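# Four arms guide a rope-tied two-pen holder along edges

## Task

A holder carrying two pens is linked by four ropes to four handles. Use it to trace both printed edges of the course, across both of the course's sections. Each edge must be traced by whichever pen sits at that edge's starting end. The ink must stay on the edges, and the broad strip separating the two sections must stay unmarked.

## Robot and tools

ROBOTS. There are four Kinova Gen3 arms, arm1 to arm4. Each has a five-fingered right hand and a wrist camera (armN_cam_wrist). Fixed cameras: cam_east, cam_high, cam_west, cam_wide. All images are 896x504. Base positions in metres: arm1 (+0.674, +1.351, +0.760), arm2 (-1.013, +1.400, +0.759), arm3 (-0.946, -1.149, +0.737), arm4 (+0.910, -1.400, +0.800). Each base faces along its own +x. The hand reaches about 1.06 m from the joint-1 axis. Table tops under the arms are at z=0.720.

FRAMES. Every pose uses a single scene frame in metres, with the origin on the floor and +z up. Quaternions are written w, x, y, z. The hand point sits 0.045 m ahead of the palm. Its +z runs along the straightened fingers, +y points out of the palm, and +x runs across the palm away from the thumb. Printed hand positions can be off, especially when the arm is far out. hand_target is where the hand would be at the joint targets the drive is currently holding.

move. Optional keys arm1, arm2, arm3, arm4 (one object per arm), plus cameras. Inside an arm's object:
- joints: a dict of absolute targets by name. joint1_rad to joint7_rad are in radians. joint2 is limited to ±2.249, joint4 to ±2.579, joint6 to ±2.099, and joints 1, 3, 5 and 7 to ±6.283. Hand keys hand_little, hand_ring, hand_middle, hand_index, hand_thumb_bend and hand_thumb_turn run from -1 to 1. For fingers and thumb bend, +1 is straight/open and -1 is curled. For thumb_turn, +1 puts the thumb beside the palm and -1 puts it opposite the fingers. hand_force_limit (-1 to 1) is a setting, not a motion: it maps linearly to about 0-10 N at the fingertip, or 0-15 N for the thumb motors. hand_speed (-0.96 to 1) is also a setting: full speed is reached at +0.48 and above. Use -0.94 or lower for a gentle grip.
- target: a list of 7 numbers [x, y, z, qw, qx, qy, qz]. This is an absolute pose for the hand point in the scene frame. The hand goes there in a straight line from its current hand_target. When target is given, joints may hold only hand_ keys, or the call is refused.
- speed: the top speed along the path in m/s, from 0.002 to 0.5, default 0.25. Turning is capped at twice this value in rad/s.
- min_time_s: the least duration, from 0.1 to 8 s, for this arm's joint motions.
All motions start together. Hand paths within one call finish together, and every hand path ends within 10 s. cameras is a list of names, or ["all"] or []. Calling move with no action returns the full state and all images.

wait: seconds from 0 to 10. It commands nothing new and returns the state.
zoom_image: camera plus region [x0, y0, x1, y1] in pixels, with (0,0) at top-left and each side no larger than 504. It works only on cameras in the latest images.
show_instructions: shows the reference page(s), which cover the hand.
finished_scene: optional scene=1. This ends the scene for good, and the drawing must already be complete.

READING RESULTS. The line "move" lists the arms that received a motion. "as last shown" marks an arm that got no command. Its status lines read "not commanded", and any lines left out are unchanged. "pictures" gives the order of the images. Status words:
- done: within 1 cm and 2 degrees, or within the listed joint tolerance.
- off_target: resting short of the target, possibly still pushing.
- time_out: a stop; the joint holds where it ended up.
- not_followed, "joint command not followed", "pose unreachable": a built-in clearance check is holding the arm back.
Joint velocities are in rad/s. "within noise" means the arm is still. hand_stopped_by gives one word per motor in this order: little, ring, middle, index, thumb_bend, thumb_turn. The words are moving, target, force, stalled and fault. The <motor>_load_n values are fingertip forces in N, positive when the finger is pushed open. A grip that has slipped shows up only as these loads dropping toward 0. Joint torques are in N m, and Flange force is the estimated outside force on the wrist. A MOTOR HOT line means a motor has passed 60 °C. An OVER-TEMPERATURE FAULT is a stop that lasts 30-60 s or more. Afterwards, resend any key marked limit_stop_at_motor_heat.

HAND BEHAVIOUR. A finger motor starts only when its own target changes by at least 0.002. It stops on reaching the target or hitting the force limit, then locks. Changing a setting by itself does not restart a motor. To tighten a grip, raise hand_force_limit and send a target more closed than the current reading. A fixed bracket on the little-finger side of the wrist can collide with things. A wrapped grip holds objects about 0.035-0.065 m thick, and handles down to about 0.025 m.

MOTION CAVEATS. A hand target is clipped at every step to within 70 mm and 16 degrees of the hand's current pose. Paths do not steer around objects or other arms. Hands lag, wander and can overshoot speed when the arm is near full stretch. Joint-target moves can swing the hand wide. If a move or wait in one reply is refused or interrupted by a stop, the later move, wait and finished_scene calls in that reply are skipped.

AVOID. Knocking anything out of the work area or dropping it. Hard contact or pressing between two arms, including closing a hand on another arm's fingers. Ramming fixed objects. Torque faults: the limits are 104.5 N m for joints 1-4 and 51.3 N m for joints 5-7, and a joint straying more than 5 degrees from its plan also triggers one. A fault halts that arm for 10 s. Also avoid overheating from long stretches or from pushing against unreachable goals, heavy finger strain, and sudden swings of the held holder. Move the pens smoothly so the ink stays on the printed edges and off the band between the sections.

Each tool is called after "Call:" by a JSON object that holds its "fn" and its "kwargs".

Reference images:

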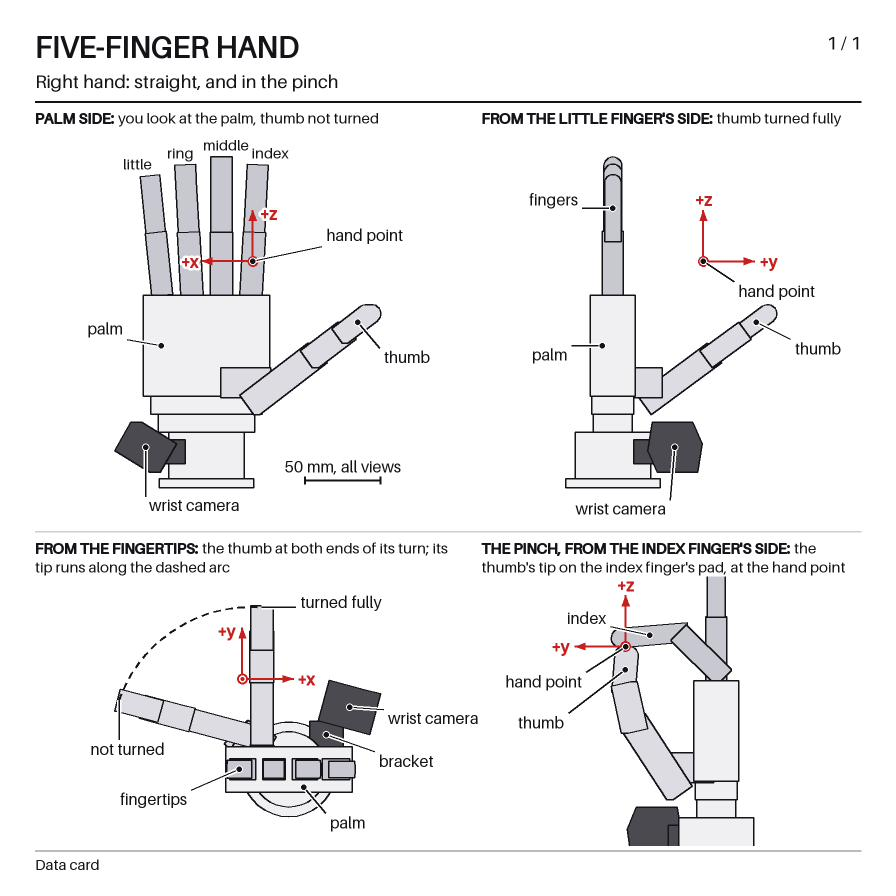

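## Session

Call:
{"fn": "move", "kwargs": {}}

Scene clock: 0.00 s.
Joint torques (N m): no reading
Flange force (N): no reading
Joint velocities: within noise
arm1.joint_positions: joint1_rad=-0.191 joint2_rad=-0.322 joint3_rad=-0.061 joint4_rad=+1.571 joint5_rad=-0.006 joint6_rad=+1.919 joint7_rad=-1.628 hand_little=+1.000 hand_ring=+1.000 hand_middle=+1.000 hand_index=+1.000 hand_thumb_turn=+1.000 hand_thumb_bend=+1.000 hand_force_limit=+0.000 hand_speed=-0.800
arm1.joint_status: not commanded
arm1.hand_stopped_by: target,target,target,target,target,target
arm1.little_load_n: -0.5
arm1.ring_load_n: 0.0
arm1.middle_load_n: 0.0
arm1.index_load_n: 0.0
arm1.thumb_bend_load_n: 0.0
arm1.thumb_turn_load_n: 0.0
arm1.hand: x=+0.6315 y=+1.1629 z=+1.2203 quat_wxyz=(+0.012, -0.855, -0.519, -0.007) (m; scene frame)
arm1.hand_target: x=+0.6315 y=+1.1629 z=+1.2203 quat_wxyz=(+0.012, -0.855, -0.519, -0.007) (m; scene frame)
arm1.hand_status: not commanded
arm2.joint_positions: joint1_rad=+0.104 joint2_rad=-0.344 joint3_rad=+0.003 joint4_rad=+1.625 joint5_rad=-0.019 joint6_rad=+1.929 joint7_rad=-1.832 hand_little=+1.000 hand_ring=+1.000 hand_middle=+1.000 hand_index=+1.000 hand_thumb_turn=+1.000 hand_thumb_bend=+1.000 hand_force_limit=+0.000 hand_speed=-0.800
arm2.joint_status: not commanded
arm2.hand_stopped_by: target,target,target,target,target,target
arm2.little_load_n: 0.0
arm2.ring_load_n: 0.0
arm2.middle_load_n: 0.0
arm2.index_load_n: 0.0
arm2.thumb_bend_load_n: 0.0
arm2.thumb_turn_load_n: 0.0
arm2.hand: x=-0.9204 y=+1.2395 z=+1.2061 quat_wxyz=(+0.028, -0.682, -0.730, -0.019) (m; scene frame)
arm2.hand_target: x=-0.9204 y=+1.2395 z=+1.2061 quat_wxyz=(+0.028, -0.682, -0.730, -0.019) (m; scene frame)
arm2.hand_status: not commanded
arm3.joint_positions: joint1_rad=+0.691 joint2_rad=-0.252 joint3_rad=-0.034 joint4_rad=+1.515 joint5_rad=-0.104 joint6_rad=+1.887 joint7_rad=-2.003 hand_little=+1.000 hand_ring=+1.000 hand_middle=+1.000 hand_index=+1.000 hand_thumb_turn=+1.000 hand_thumb_bend=+1.000 hand_force_limit=+0.000 hand_speed=-0.800
arm3.joint_status: not commanded
arm3.hand_stopped_by: target,target,target,target,target,target
arm3.little_load_n: 0.5
arm3.ring_load_n: -0.5
arm3.middle_load_n: 0.0
arm3.index_load_n: 0.0
arm3.thumb_bend_load_n: 0.0
arm3.thumb_turn_load_n: 0.0
arm3.hand: x=-0.7233 y=-1.0370 z=+1.2070 quat_wxyz=(+0.020, -0.071, -0.996, -0.041) (m; scene frame)
arm3.hand_target: x=-0.7233 y=-1.0370 z=+1.2070 quat_wxyz=(+0.020, -0.071, -0.996, -0.041) (m; scene frame)
arm3.hand_status: not commanded
arm4.joint_positions: joint1_rad=+0.660 joint2_rad=-0.560 joint3_rad=-0.152 joint4_rad=+1.647 joint5_rad=-0.020 joint6_rad=+1.857 joint7_rad=-1.592 hand_little=+1.000 hand_ring=+1.000 hand_middle=+1.000 hand_index=+1.000 hand_thumb_turn=+1.000 hand_thumb_bend=+1.000 hand_force_limit=+0.000 hand_speed=-0.800
arm4.joint_status: not commanded
arm4.hand_stopped_by: target,target,target,target,target,target
arm4.little_load_n: 0.0
arm4.ring_load_n: 0.0
arm4.middle_load_n: 0.0
arm4.index_load_n: 0.0
arm4.thumb_bend_load_n: 0.0
arm4.thumb_turn_load_n: 0.0
arm4.hand: x=+0.8750 y=-1.2474 z=+1.2746 quat_wxyz=(-0.097, +0.642, -0.759, -0.040) (m; scene frame)
arm4.hand_target: x=+0.8750 y=-1.2474 z=+1.2746 quat_wxyz=(-0.097, +0.642, -0.759, -0.040) (m; scene frame)
arm4.hand_status: not commanded
pictures: arm1_cam_wrist, arm2_cam_wrist, arm3_cam_wrist, arm4_cam_wrist, cam_east, cam_high, cam_west, cam_wide

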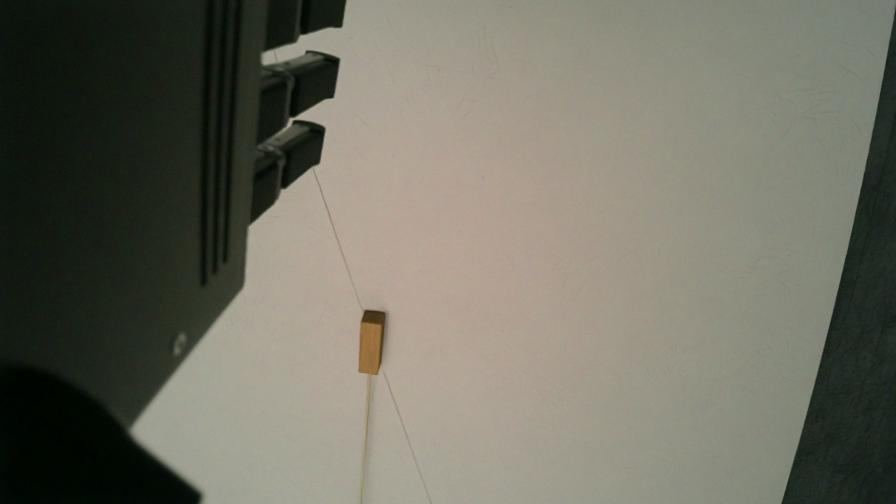

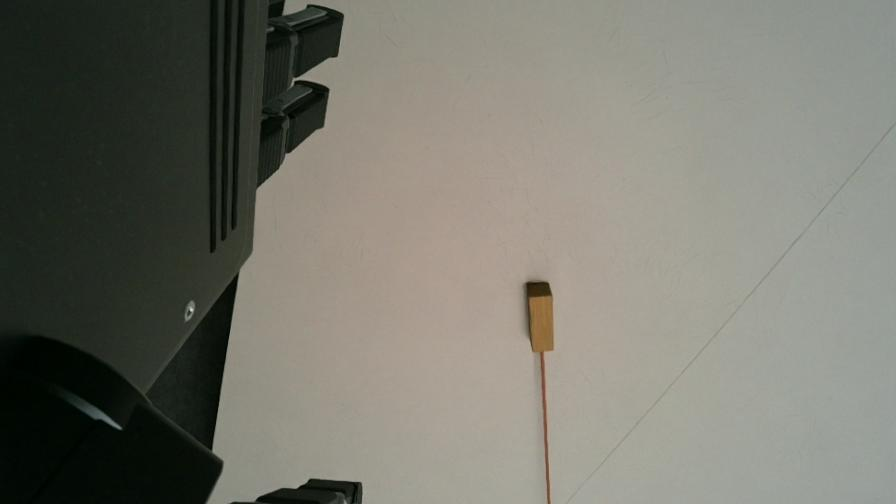

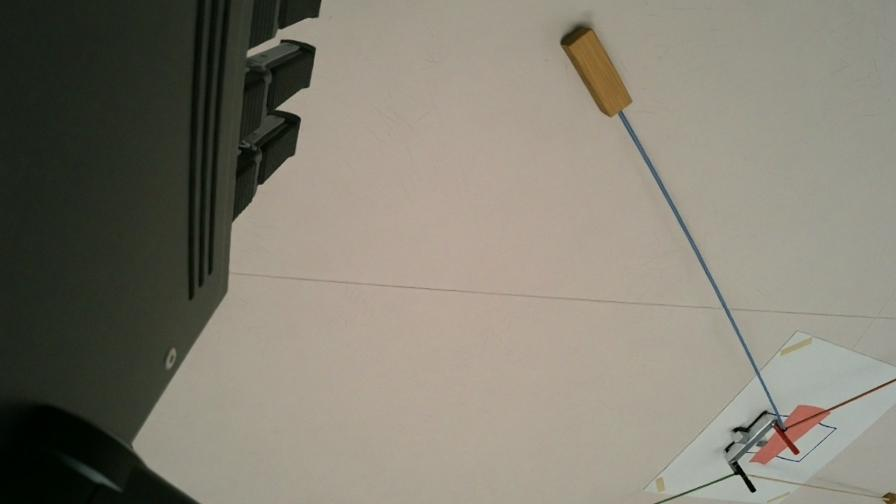

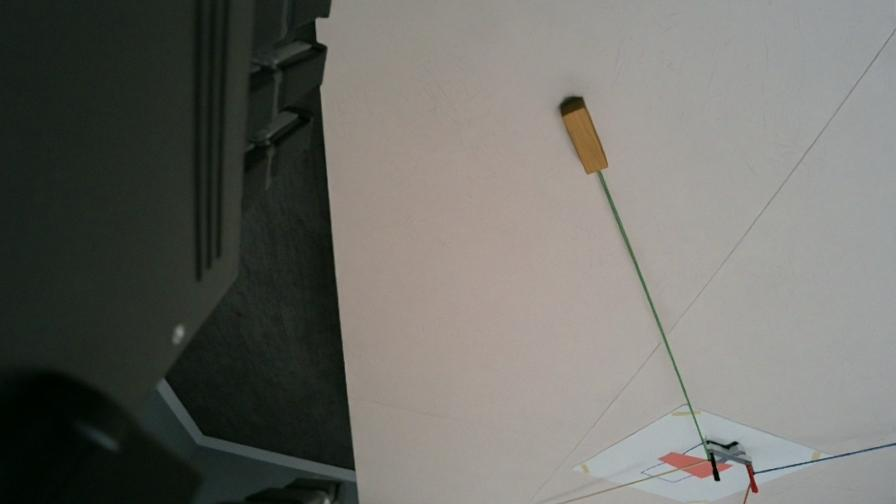

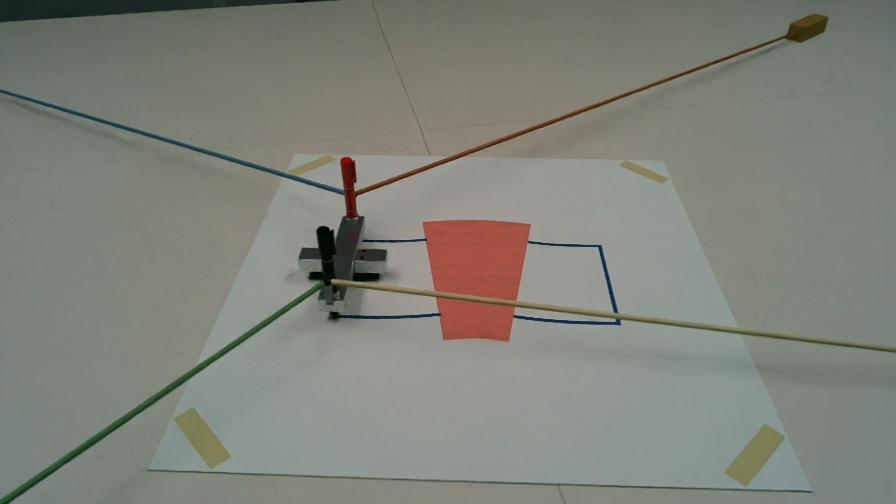

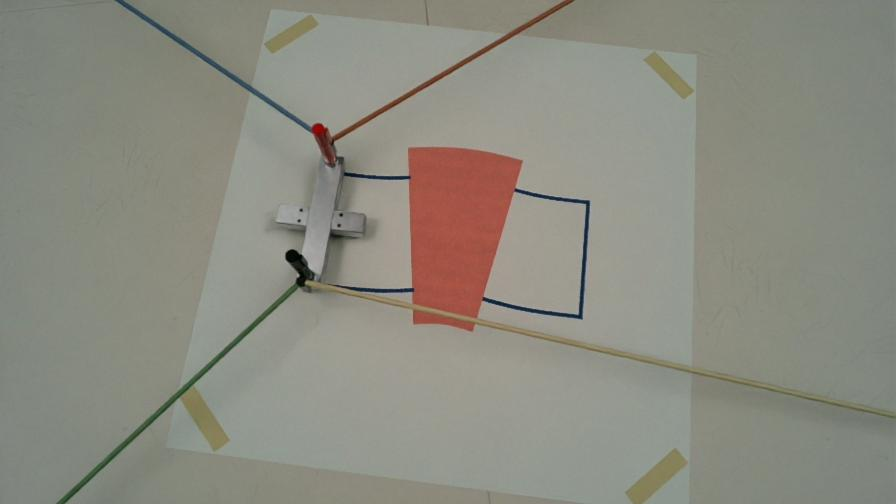

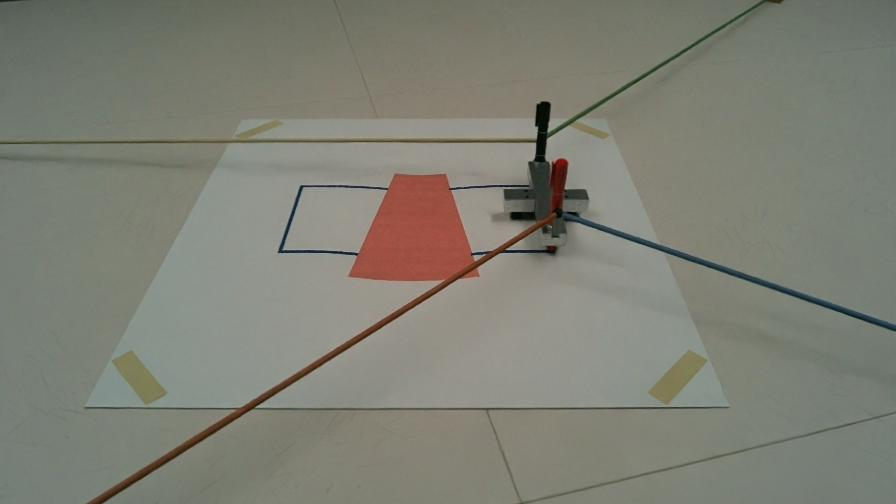

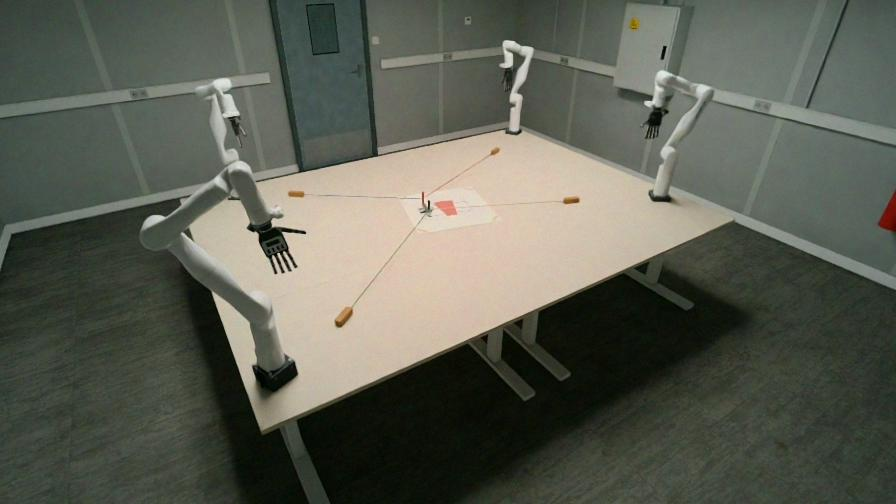

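Call:
{"fn": "zoom_image", "kwargs": {"camera": "cam_east", "region": [270, 140, 450, 340]}}

Call:
{"fn": "zoom_image", "kwargs": {"camera": "cam_west", "region": [470, 90, 650, 290]}}

Call:
{"fn": "zoom_image", "kwargs": {"camera": "cam_high", "region": [230, 100, 630, 350]}}

Call:
{"fn": "zoom_image", "kwargs": {"camera": "arm3_cam_wrist", "region": [520, 0, 700, 160]}}

Scaled by 2.520 from the camera's image (finer frame: 1280x720).

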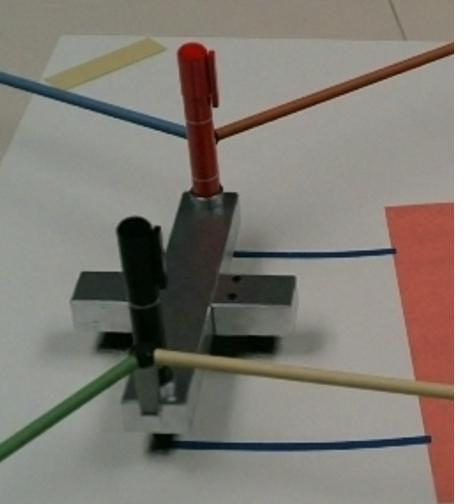

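Scaled by 2.520 from the camera's image (finer frame: 1280x720).

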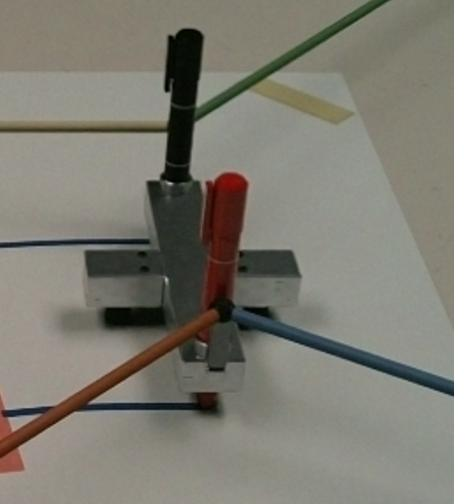

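Scaled by 1.260 from the camera's image (finer frame: 1280x720).

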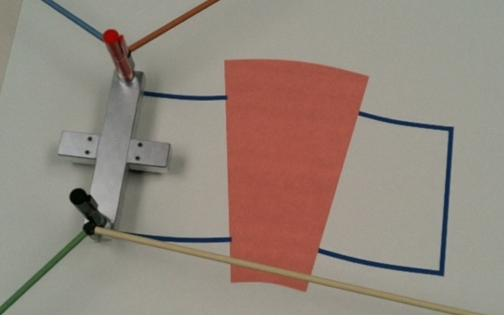

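Scaled by 2.800 from the camera's image (finer frame: 1280x720).

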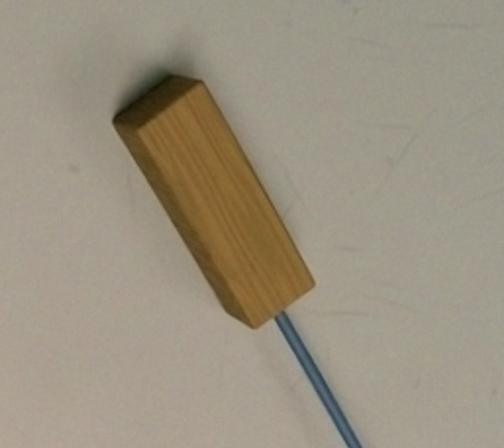

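Call:
{"fn": "zoom_image", "kwargs": {"camera": "cam_high", "region": [290, 140, 430, 220]}}

Call:
{"fn": "zoom_image", "kwargs": {"camera": "cam_high", "region": [270, 230, 430, 330]}}

Call:
{"fn": "zoom_image", "kwargs": {"camera": "cam_high", "region": [460, 150, 620, 250]}}

Call:
{"fn": "zoom_image", "kwargs": {"camera": "cam_high", "region": [460, 250, 620, 350]}}

Call:
{"fn": "zoom_image", "kwargs": {"camera": "cam_east", "region": [300, 210, 440, 330]}}

Call:
{"fn": "zoom_image", "kwargs": {"camera": "cam_west", "region": [470, 170, 610, 270]}}

Scaled by 3.600 from the camera's image (finer frame: 1280x720).

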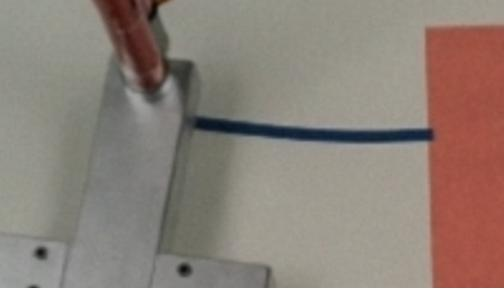

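Scaled by 3.150 from the camera's image (finer frame: 1280x720).

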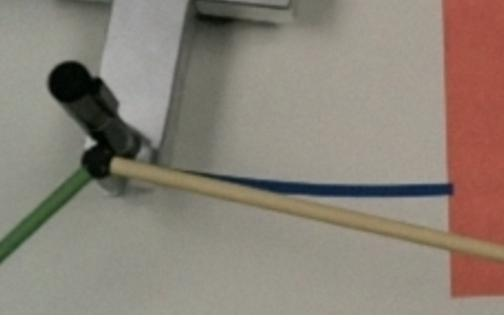

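Scaled by 3.150 from the camera's image (finer frame: 1280x720).

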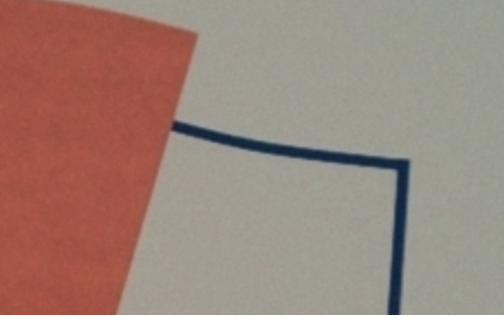

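Scaled by 3.150 from the camera's image (finer frame: 1280x720).

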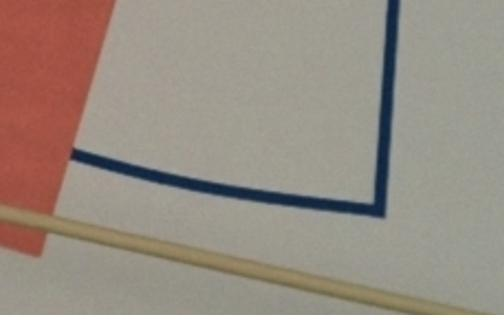

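Scaled by 3.600 from the camera's image (finer frame: 1280x720).

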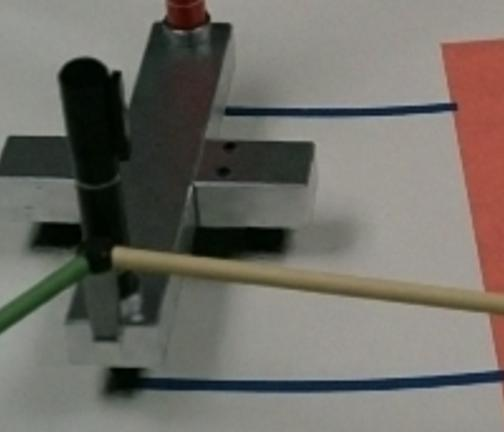

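Scaled by 3.600 from the camera's image (finer frame: 1280x720).

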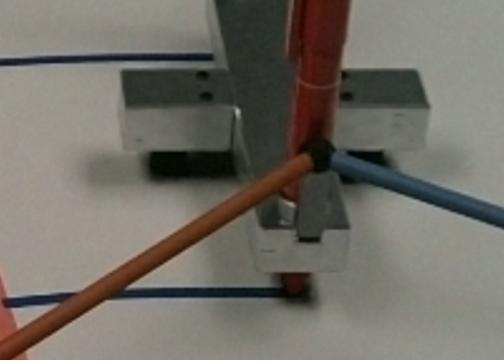

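Call:
{"fn": "zoom_image", "kwargs": {"camera": "cam_high", "region": [150, 420, 350, 504]}}

Call:
{"fn": "zoom_image", "kwargs": {"camera": "cam_high", "region": [550, 430, 750, 504]}}

Call:
{"fn": "zoom_image", "kwargs": {"camera": "cam_high", "region": [240, 0, 340, 60]}}

Call:
{"fn": "zoom_image", "kwargs": {"camera": "cam_high", "region": [630, 30, 730, 90]}}

Scaled by 2.520 from the camera's image (finer frame: 1280x720).

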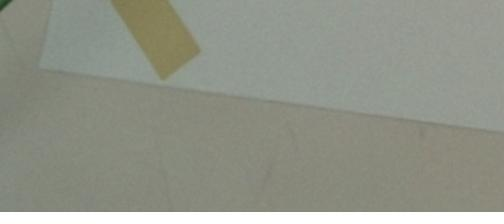

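Scaled by 2.520 from the camera's image (finer frame: 1280x720).

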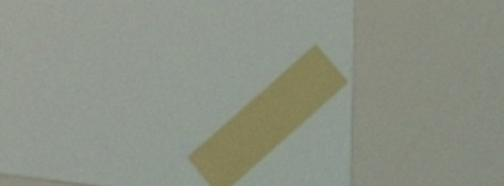

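Scaled by 5.040 from the camera's image (finer frame: 1280x720).

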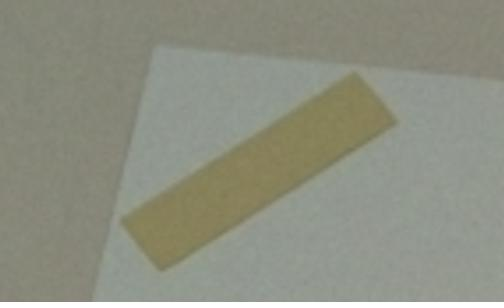

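Scaled by 5.040 from the camera's image (finer frame: 1280x720).

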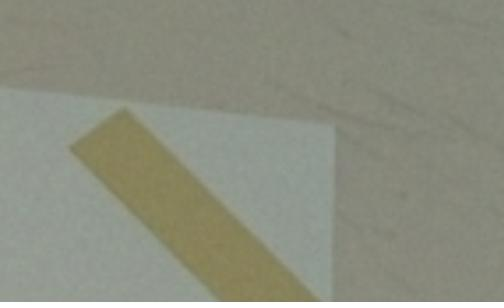

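Call:
{"fn": "move", "kwargs": {"arm1": {"target": [0.375, 0.773, 0.95, 0.311, -0.7508, -0.5384, 0.223], "speed": 0.25, "joints": {"hand_thumb_turn": -1, "hand_speed": 0.3}}, "arm3": {"target": [-0.70, -0.75, 0.95, -0.158, 0.381, 0.842, -0.349], "speed": 0.25, "joints": {"hand_thumb_turn": -1, "hand_speed": 0.3}}, "cameras": ["arm1_cam_wrist", "arm3_cam_wrist", "cam_wide"]}}

Scene clock: 368.40 s.
Joint torques (N m): arm1=[0.58 -22.57 -0.12 -6.56 1.42 0.49 0.07] | arm2=[0.3 -0.58 -0.28 -8.14 0.12 0.6 -0.02] | arm3=[-0.37 -23.32 -2.69 -4.85 -1.18 1.46 -0.02] | arm4=[-1.15 3.06 0.02 -7.29 0.09 -1.1 0.37]
Flange force (N): arm1=[-5.8 0.4 -2.1] | arm2=[1.0 -0.8 3.5] | arm3=[2.8 9.6 -11.3] | arm4=[1.0 0.6 -3.1]
move: arm1 done; arm3 off_target
Joint velocities: arm1=[within noise] | arm2=[within noise] | arm3=[-0.002 0 0.008 0.001 -0.004 0 0.003] | arm4=[within noise]
arm1.joint_positions: joint1_rad=-0.474 joint2_rad=+0.869 joint3_rad=-0.122 joint4_rad=+1.020 joint5_rad=+0.857 joint6_rad=+1.514 joint7_rad=-1.955 hand_little=+1.000 hand_ring=+1.000 hand_middle=+1.000 hand_index=+1.000 hand_thumb_turn=-1.000 hand_thumb_bend=+1.000 hand_force_limit=+0.000 hand_speed=+0.300
arm1.joint_status: all done
arm1.hand_stopped_by: target,target,target,target,target,target
arm1.little_load_n: 0.0
arm1.ring_load_n: 0.0
arm1.middle_load_n: 0.0
arm1.index_load_n: 0.0
arm1.thumb_bend_load_n: 0.0
arm1.thumb_turn_load_n: 0.0
arm1.hand: x=+0.3750 y=+0.7730 z=+0.9500 quat_wxyz=(+0.311, -0.751, -0.538, +0.223)
arm1.hand_target: x=+0.3750 y=+0.7730 z=+0.9500 quat_wxyz=(+0.311, -0.751, -0.538, +0.223)
arm1.hand_status: done (0.000 m and 0.0 deg from the pose sent, 0.539 m and 45.1 deg at the start)
arm2, arm4: as last shown
arm3.joint_positions: joint1_rad=+0.015 joint2_rad=+0.923 joint3_rad=-0.331 joint4_rad=+0.821 joint5_rad=-0.076 joint6_rad=+2.097 joint7_rad=-3.638 hand_little=+1.000 hand_ring=+1.000 hand_middle=+1.000 hand_index=+1.000 hand_thumb_turn=-1.000 hand_thumb_bend=+1.000 hand_force_limit=+0.000 hand_speed=+0.300
arm3.joint_status: all done
arm3.hand_stopped_by: target,target,target,target,target,target
arm3.little_load_n: 0.0
arm3.ring_load_n: 0.0
arm3.middle_load_n: 0.0
arm3.index_load_n: 0.0
arm3.thumb_bend_load_n: 0.0
arm3.thumb_turn_load_n: 0.0
arm3.hand: x=-0.7004 y=-0.7505 z=+0.9495 quat_wxyz=(+0.156, -0.386, -0.848, +0.328)
arm3.hand_target: x=-0.7004 y=-0.7505 z=+0.9495 quat_wxyz=(+0.156, -0.386, -0.848, +0.328)
arm3.hand_status: off_target (0.001 m and 2.5 deg from the pose sent, 0.386 m and 62.6 deg at the start; a joint's target at an end of its range on 40 of 105 steps)

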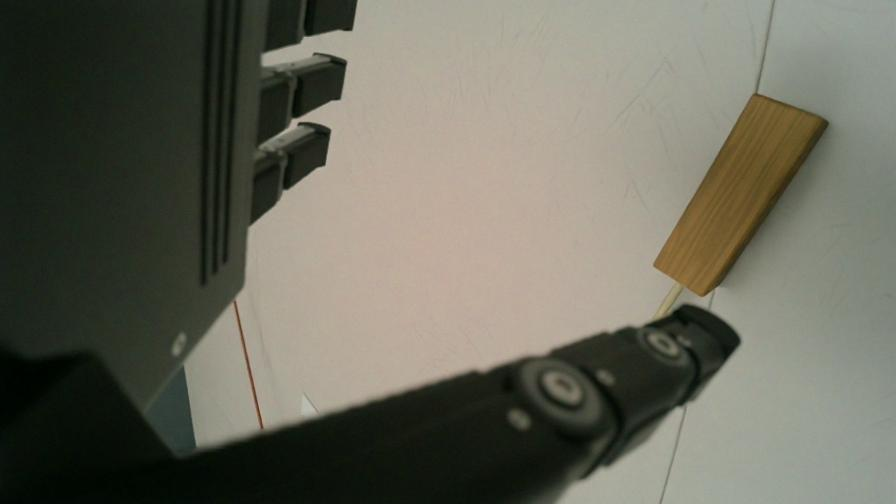

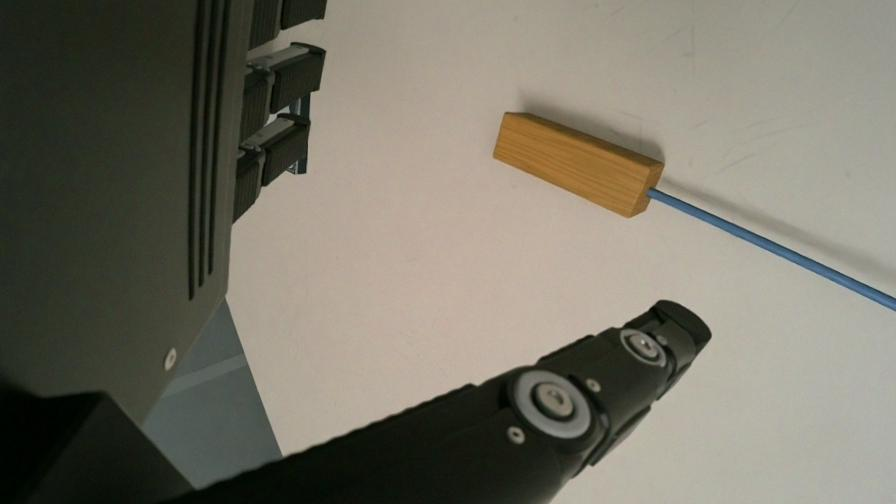

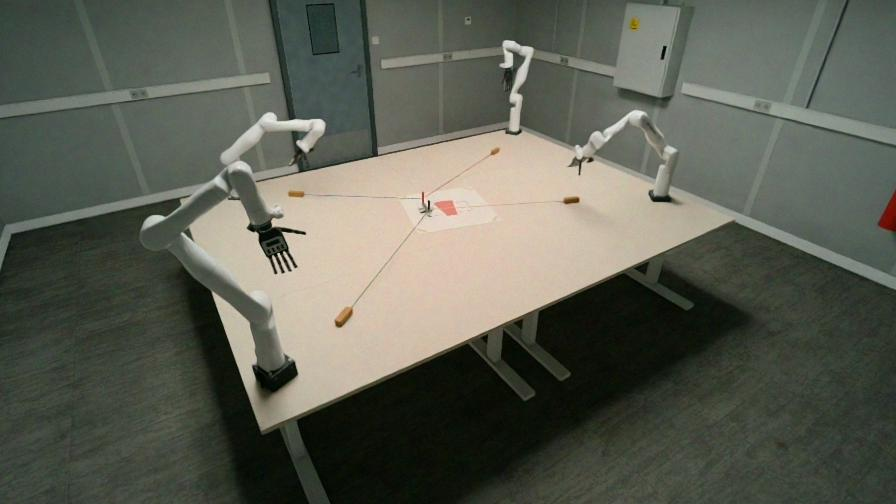

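Call:
{"fn": "move", "kwargs": {"arm1": {"target": [0.428, 0.731, 0.90, 0.330, -0.7968, -0.4673, 0.1936], "speed": 0.25}, "arm2": {"joints": {"joint7_rad": 1.52, "hand_thumb_turn": -1, "hand_speed": 0.3}}, "arm3": {"joints": {"joint1_rad": 0.691, "joint2_rad": -0.1, "joint3_rad": -0.034, "joint4_rad": 1.6, "joint5_rad": -0.104, "joint6_rad": 1.6, "joint7_rad": 1.89}}, "arm4": {"target": [0.66, -1.0, 0.95, 0.3251, -0.7849, 0.4875, -0.2019], "speed": 0.25, "joints": {"hand_thumb_turn": -1, "hand_speed": 0.3}}, "cameras": ["arm1_cam_wrist", "arm2_cam_wrist", "arm3_cam_wrist", "arm4_cam_wrist"]}}

Scene clock: 435.50 s.
Joint torques (N m): arm1=[0.56 -24.93 0.26 -6.39 1.31 0.63 0.06] | arm2=[0.33 -0.47 -0.31 -8.04 0.17 0.72 0.01] | arm3=[-0.39 -7.56 -0.96 -6.79 -0.74 -0.07 0.05] | arm4=[-0.93 -16.45 -3.74 -4.36 0.57 0.99 0.39]
Flange force (N): arm1=[-8.6 2.0 -4.4] | arm2=[-1.1 0.5 3.6] | arm3=[5.0 4.0 -5.1] | arm4=[0.9 -2.6 0.1]
move: arm1 done; arm2 done; arm3 done; arm4 done
Joint velocities: within noise
arm1.joint_positions: joint1_rad=-0.580 joint2_rad=+1.121 joint3_rad=-0.097 joint4_rad=+0.639 joint5_rad=+0.783 joint6_rad=+1.762 joint7_rad=-2.045 hand_little=+1.000 hand_ring=+1.000 hand_middle=+1.000 hand_index=+1.000 hand_thumb_turn=-1.000 hand_thumb_bend=+1.000 hand_force_limit=+0.000 hand_speed=+0.300
arm1.joint_status: not commanded
arm1.hand_stopped_by: target,target,target,target,target,target
arm1.little_load_n: 0.0
arm1.ring_load_n: 0.0
arm1.middle_load_n: 0.0
arm1.index_load_n: 0.0
arm1.thumb_bend_load_n: 0.0
arm1.thumb_turn_load_n: 0.0
arm1.hand: x=+0.4280 y=+0.7310 z=+0.9000 quat_wxyz=(+0.330, -0.797, -0.467, +0.194)
arm1.hand_target: x=+0.4280 y=+0.7310 z=+0.9000 quat_wxyz=(+0.330, -0.797, -0.467, +0.194)
arm1.hand_status: done (0.000 m and 0.0 deg from the pose sent, 0.084 m and 10.5 deg at the start)
arm2.joint_positions: joint1_rad=+0.104 joint2_rad=-0.344 joint3_rad=+0.003 joint4_rad=+1.625 joint5_rad=-0.019 joint6_rad=+1.929 joint7_rad=+1.520 hand_little=+1.000 hand_ring=+1.000 hand_middle=+1.000 hand_index=+1.000 hand_thumb_turn=-1.000 hand_thumb_bend=+1.000 hand_force_limit=+0.000 hand_speed=+0.300
arm2.joint_status: all done
arm2.hand_stopped_by: target,target,target,target,target,target
arm2.little_load_n: 0.0
arm2.ring_load_n: 0.0
arm2.middle_load_n: 0.0
arm2.index_load_n: 0.0
arm2.thumb_bend_load_n: -0.5
arm2.thumb_turn_load_n: 0.0
arm2.hand: x=-1.0488 y=+1.2792 z=+1.2106 quat_wxyz=(-0.022, +0.798, -0.602, -0.026)
arm2.hand_target: x=-1.0488 y=+1.2792 z=+1.2106 quat_wxyz=(-0.022, +0.798, -0.602, -0.026)
arm2.hand_status: not commanded
arm3.joint_positions: joint1_rad=+0.691 joint2_rad=-0.100 joint3_rad=-0.034 joint4_rad=+1.600 joint5_rad=-0.104 joint6_rad=+1.600 joint7_rad=+1.890 hand_little=+1.000 hand_ring=+1.000 hand_middle=+1.000 hand_index=+1.000 hand_thumb_turn=-1.000 hand_thumb_bend=+1.000 hand_force_limit=+0.000 hand_speed=+0.300
arm3.joint_status: all done
arm3.hand_stopped_by: target,target,target,target,target,target
arm3.little_load_n: 0.0
arm3.ring_load_n: 0.0
arm3.middle_load_n: 0.0
arm3.index_load_n: 0.0
arm3.thumb_bend_load_n: 0.0
arm3.thumb_turn_load_n: 0.0
arm3.hand: x=-0.6650 y=-1.1344 z=+1.1350 quat_wxyz=(-0.050, +0.956, +0.287, +0.022)
arm3.hand_target: x=-0.6650 y=-1.1344 z=+1.1350 quat_wxyz=(-0.050, +0.956, +0.287, +0.022)
arm3.hand_status: not commanded
arm4.joint_positions: joint1_rad=-0.087 joint2_rad=+0.818 joint3_rad=-0.918 joint4_rad=+1.597 joint5_rad=+1.039 joint6_rad=+1.801 joint7_rad=-2.718 hand_little=+1.000 hand_ring=+1.000 hand_middle=+1.000 hand_index=+1.000 hand_thumb_turn=-1.000 hand_thumb_bend=+1.000 hand_force_limit=+0.000 hand_speed=+0.300
arm4.joint_status: all done
arm4.hand_stopped_by: target,target,target,target,target,target
arm4.little_load_n: 0.0
arm4.ring_load_n: 0.0
arm4.middle_load_n: 0.0
arm4.index_load_n: 0.0
arm4.thumb_bend_load_n: 0.0
arm4.thumb_turn_load_n: 0.0
arm4.hand: x=+0.6600 y=-1.0000 z=+0.9500 quat_wxyz=(-0.325, +0.785, -0.487, +0.202)
arm4.hand_target: x=+0.6600 y=-1.0000 z=+0.9500 quat_wxyz=(-0.325, +0.785, -0.487, +0.202)
arm4.hand_status: done (0.000 m and 0.0 deg from the pose sent, 0.461 m and 52.3 deg at the start; pose on its path clipped on 19 of 119 steps)

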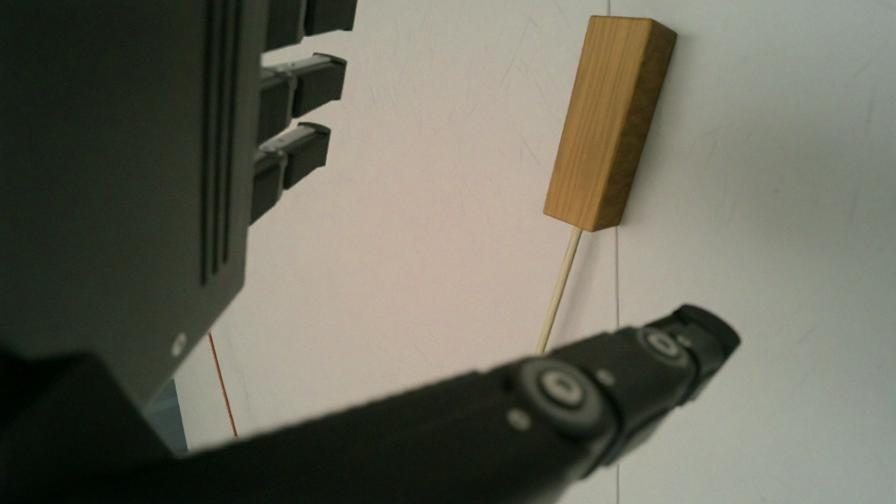

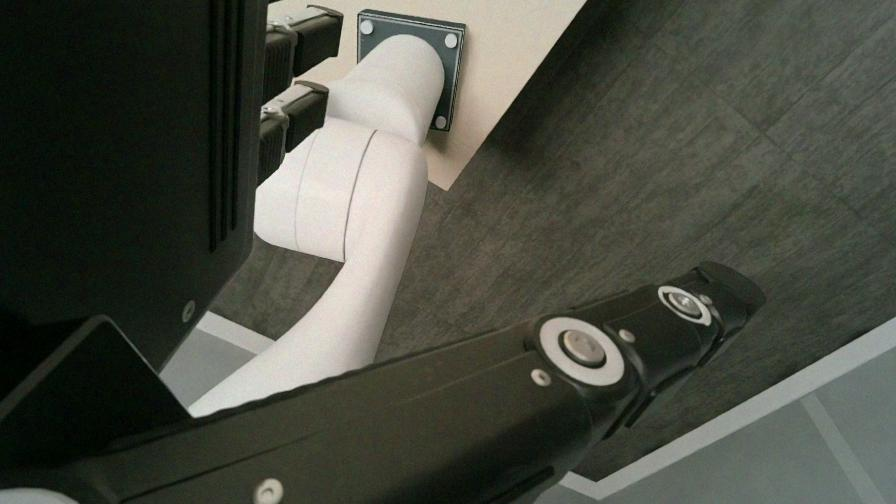

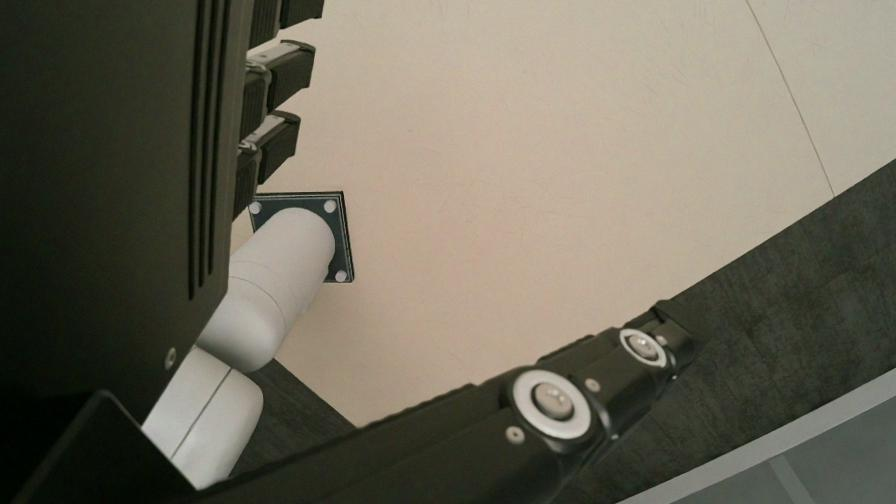

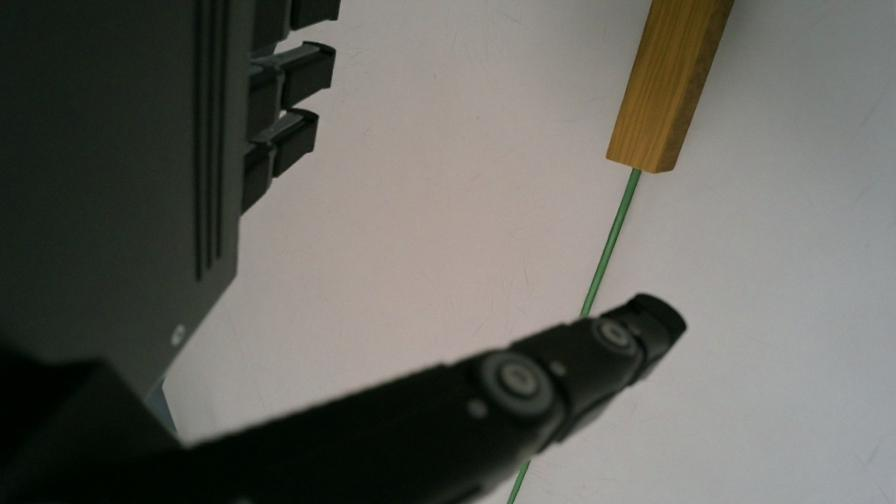

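Call:
{"fn": "move", "kwargs": {"arm1": {"target": [0.409, 0.749, 0.83, 0.3142, -0.7586, -0.5273, 0.2184], "speed": 0.2}, "arm2": {"target": [-0.677, 0.965, 0.95, 0.3258, -0.7864, 0.4849, -0.2008], "speed": 0.25}, "arm3": {"target": [-0.7477, -0.8165, 0.95, 0.3528, -0.8518, -0.358, 0.1483], "speed": 0.25}, "arm4": {"target": [0.700, -1.0315, 0.85, 0.3407, -0.8225, 0.4208, -0.1743], "speed": 0.25}, "cameras": ["arm1_cam_wrist", "arm2_cam_wrist", "arm3_cam_wrist", "arm4_cam_wrist", "cam_wide"]}}

Scene clock: 568.70 s.
Joint torques (N m): arm1=[0.59 -23.94 0.06 -5.87 1.25 0.77 0.07] | arm2=[0.52 -19.97 -1.44 -7.69 -1.39 1.13 -0.04] | arm3=[-0.39 -14.93 -2.3 -4.88 -1.96 0.86 0] | arm4=[-0.92 -15.23 -3.6 -2.43 0.29 1.08 0.41]
Flange force (N): arm1=[-5.5 1.4 -1.5] | arm2=[-3.6 -0.4 1.9] | arm3=[7.6 2.0 -2.7] | arm4=[0.7 -2.7 0.1]
move: arm1 done; arm2 done; arm3 done; arm4 done
Joint velocities: within noise
arm1.joint_positions: joint1_rad=-0.537 joint2_rad=+1.064 joint3_rad=-0.115 joint4_rad=+1.008 joint5_rad=+0.854 joint6_rad=+1.438 joint7_rad=-2.144 hand_little=+1.000 hand_ring=+1.000 hand_middle=+1.000 hand_index=+1.000 hand_thumb_turn=-1.000 hand_thumb_bend=+1.000 hand_force_limit=+0.000 hand_speed=+0.300
arm1.joint_status: not commanded
arm1.hand_stopped_by: target,target,target,target,target,target
arm1.little_load_n: 0.0
arm1.ring_load_n: -0.5
arm1.middle_load_n: 0.0
arm1.index_load_n: 0.0
arm1.thumb_bend_load_n: 0.0
arm1.thumb_turn_load_n: 0.0
arm1.hand: x=+0.4090 y=+0.7490 z=+0.8300 quat_wxyz=(+0.314, -0.759, -0.527, +0.218)
arm1.hand_target: x=+0.4090 y=+0.7490 z=+0.8300 quat_wxyz=(+0.314, -0.759, -0.527, +0.218)
arm1.hand_status: done (0.000 m and 0.0 deg from the pose sent, 0.075 m and 8.8 deg at the start)
arm2.joint_positions: joint1_rad=+0.113 joint2_rad=+0.760 joint3_rad=-0.083 joint4_rad=+1.233 joint5_rad=-0.764 joint6_rad=+1.325 joint7_rad=+1.921 hand_little=+1.000 hand_ring=+1.000 hand_middle=+1.000 hand_index=+1.000 hand_thumb_turn=-1.000 hand_thumb_bend=+1.000 hand_force_limit=+0.000 hand_speed=+0.300
arm2.joint_status: not commanded
arm2.hand_stopped_by: target,target,target,target,target,target
arm2.little_load_n: 0.0
arm2.ring_load_n: 0.0
arm2.middle_load_n: 0.0
arm2.index_load_n: 0.0
arm2.thumb_bend_load_n: 0.0
arm2.thumb_turn_load_n: 0.0
arm2.hand: x=-0.6770 y=+0.9650 z=+0.9500 quat_wxyz=(-0.326, +0.786, -0.485, +0.201)
arm2.hand_target: x=-0.6770 y=+0.9650 z=+0.9500 quat_wxyz=(-0.326, +0.786, -0.485, +0.201)
arm2.hand_status: done (0.000 m and 0.0 deg from the pose sent, 0.552 m and 45.8 deg at the start)
arm3.joint_positions: joint1_rad=+0.489 joint2_rad=+0.414 joint3_rad=-0.277 joint4_rad=+1.803 joint5_rad=-0.741 joint6_rad=+1.163 joint7_rad=+2.065 hand_little=+1.000 hand_ring=+1.000 hand_middle=+1.000 hand_index=+1.000 hand_thumb_turn=-1.000 hand_thumb_bend=+1.000 hand_force_limit=+0.000 hand_speed=+0.300
arm3.joint_status: not commanded
arm3.hand_stopped_by: target,target,target,target,target,target
arm3.little_load_n: 0.0
arm3.ring_load_n: 0.0
arm3.middle_load_n: 0.0
arm3.index_load_n: 0.0
arm3.thumb_bend_load_n: 0.0
arm3.thumb_turn_load_n: 0.0
arm3.hand: x=-0.7477 y=-0.8165 z=+0.9500 quat_wxyz=(-0.353, +0.852, +0.358, -0.148)
arm3.hand_target: x=-0.7477 y=-0.8165 z=+0.9500 quat_wxyz=(-0.353, +0.852, +0.358, -0.148)
arm3.hand_status: done (0.000 m and 0.0 deg from the pose sent, 0.377 m and 42.6 deg at the start)
arm4.joint_positions: joint1_rad=-0.065 joint2_rad=+0.909 joint3_rad=-0.899 joint4_rad=+1.951 joint5_rad=+1.201 joint6_rad=+1.575 joint7_rad=-2.940 hand_little=+1.000 hand_ring=+1.000 hand_middle=+1.000 hand_index=+1.000 hand_thumb_turn=-1.000 hand_thumb_bend=+1.000 hand_force_limit=+0.000 hand_speed=+0.300
arm4.joint_status: not commanded
arm4.hand_stopped_by: target,target,target,target,target,target
arm4.little_load_n: 0.0
arm4.ring_load_n: 0.0
arm4.middle_load_n: 0.0
arm4.index_load_n: 0.0
arm4.thumb_bend_load_n: 0.0
arm4.thumb_turn_load_n: 0.0
arm4.hand: x=+0.7000 y=-1.0315 z=+0.8500 quat_wxyz=(-0.341, +0.822, -0.421, +0.174)
arm4.hand_target: x=+0.7000 y=-1.0315 z=+0.8500 quat_wxyz=(-0.341, +0.822, -0.421, +0.174)
arm4.hand_status: done (0.000 m and 0.0 deg from the pose sent, 0.112 m and 9.5 deg at the start)

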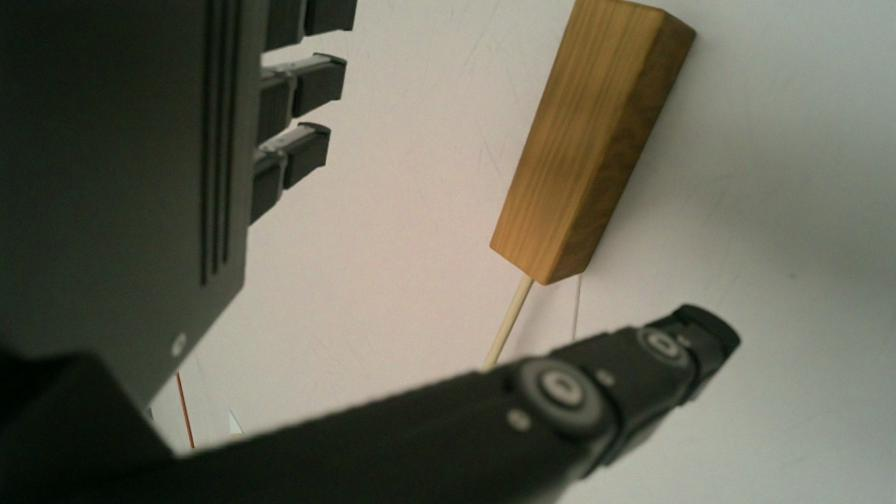

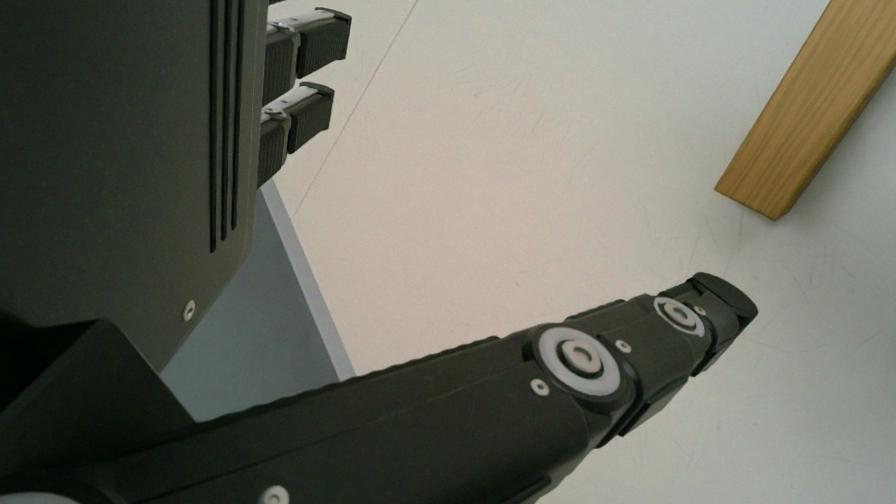

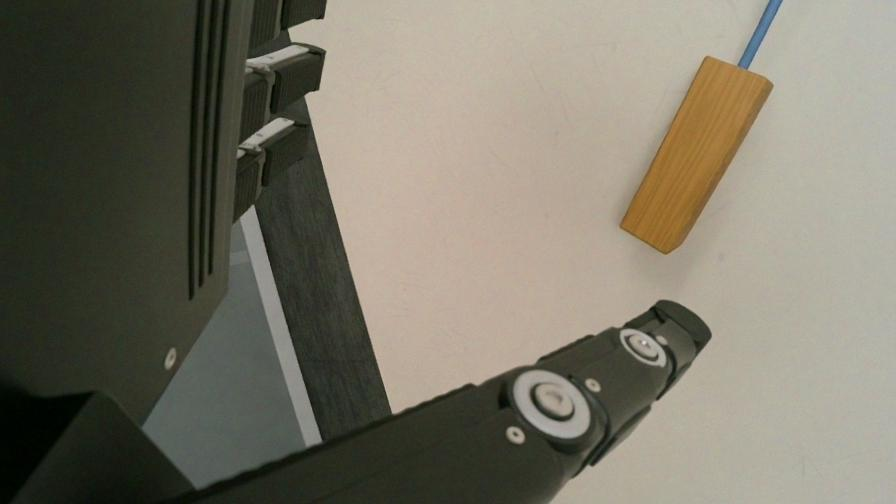

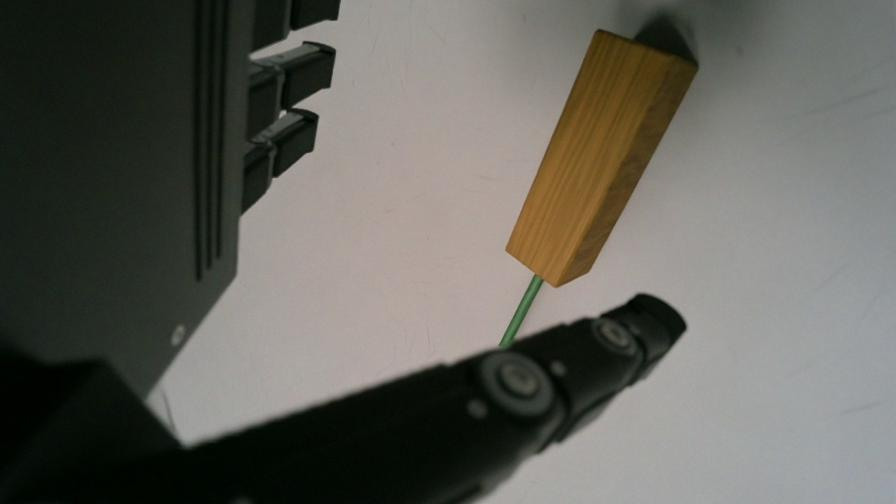

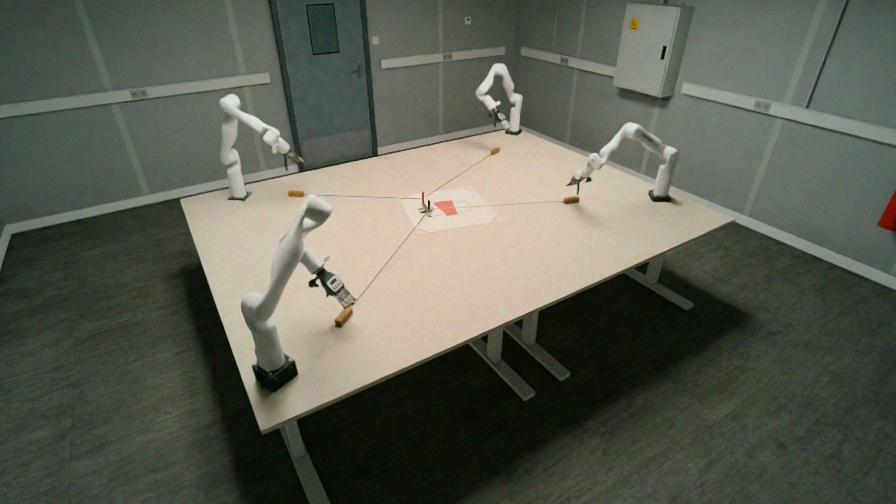

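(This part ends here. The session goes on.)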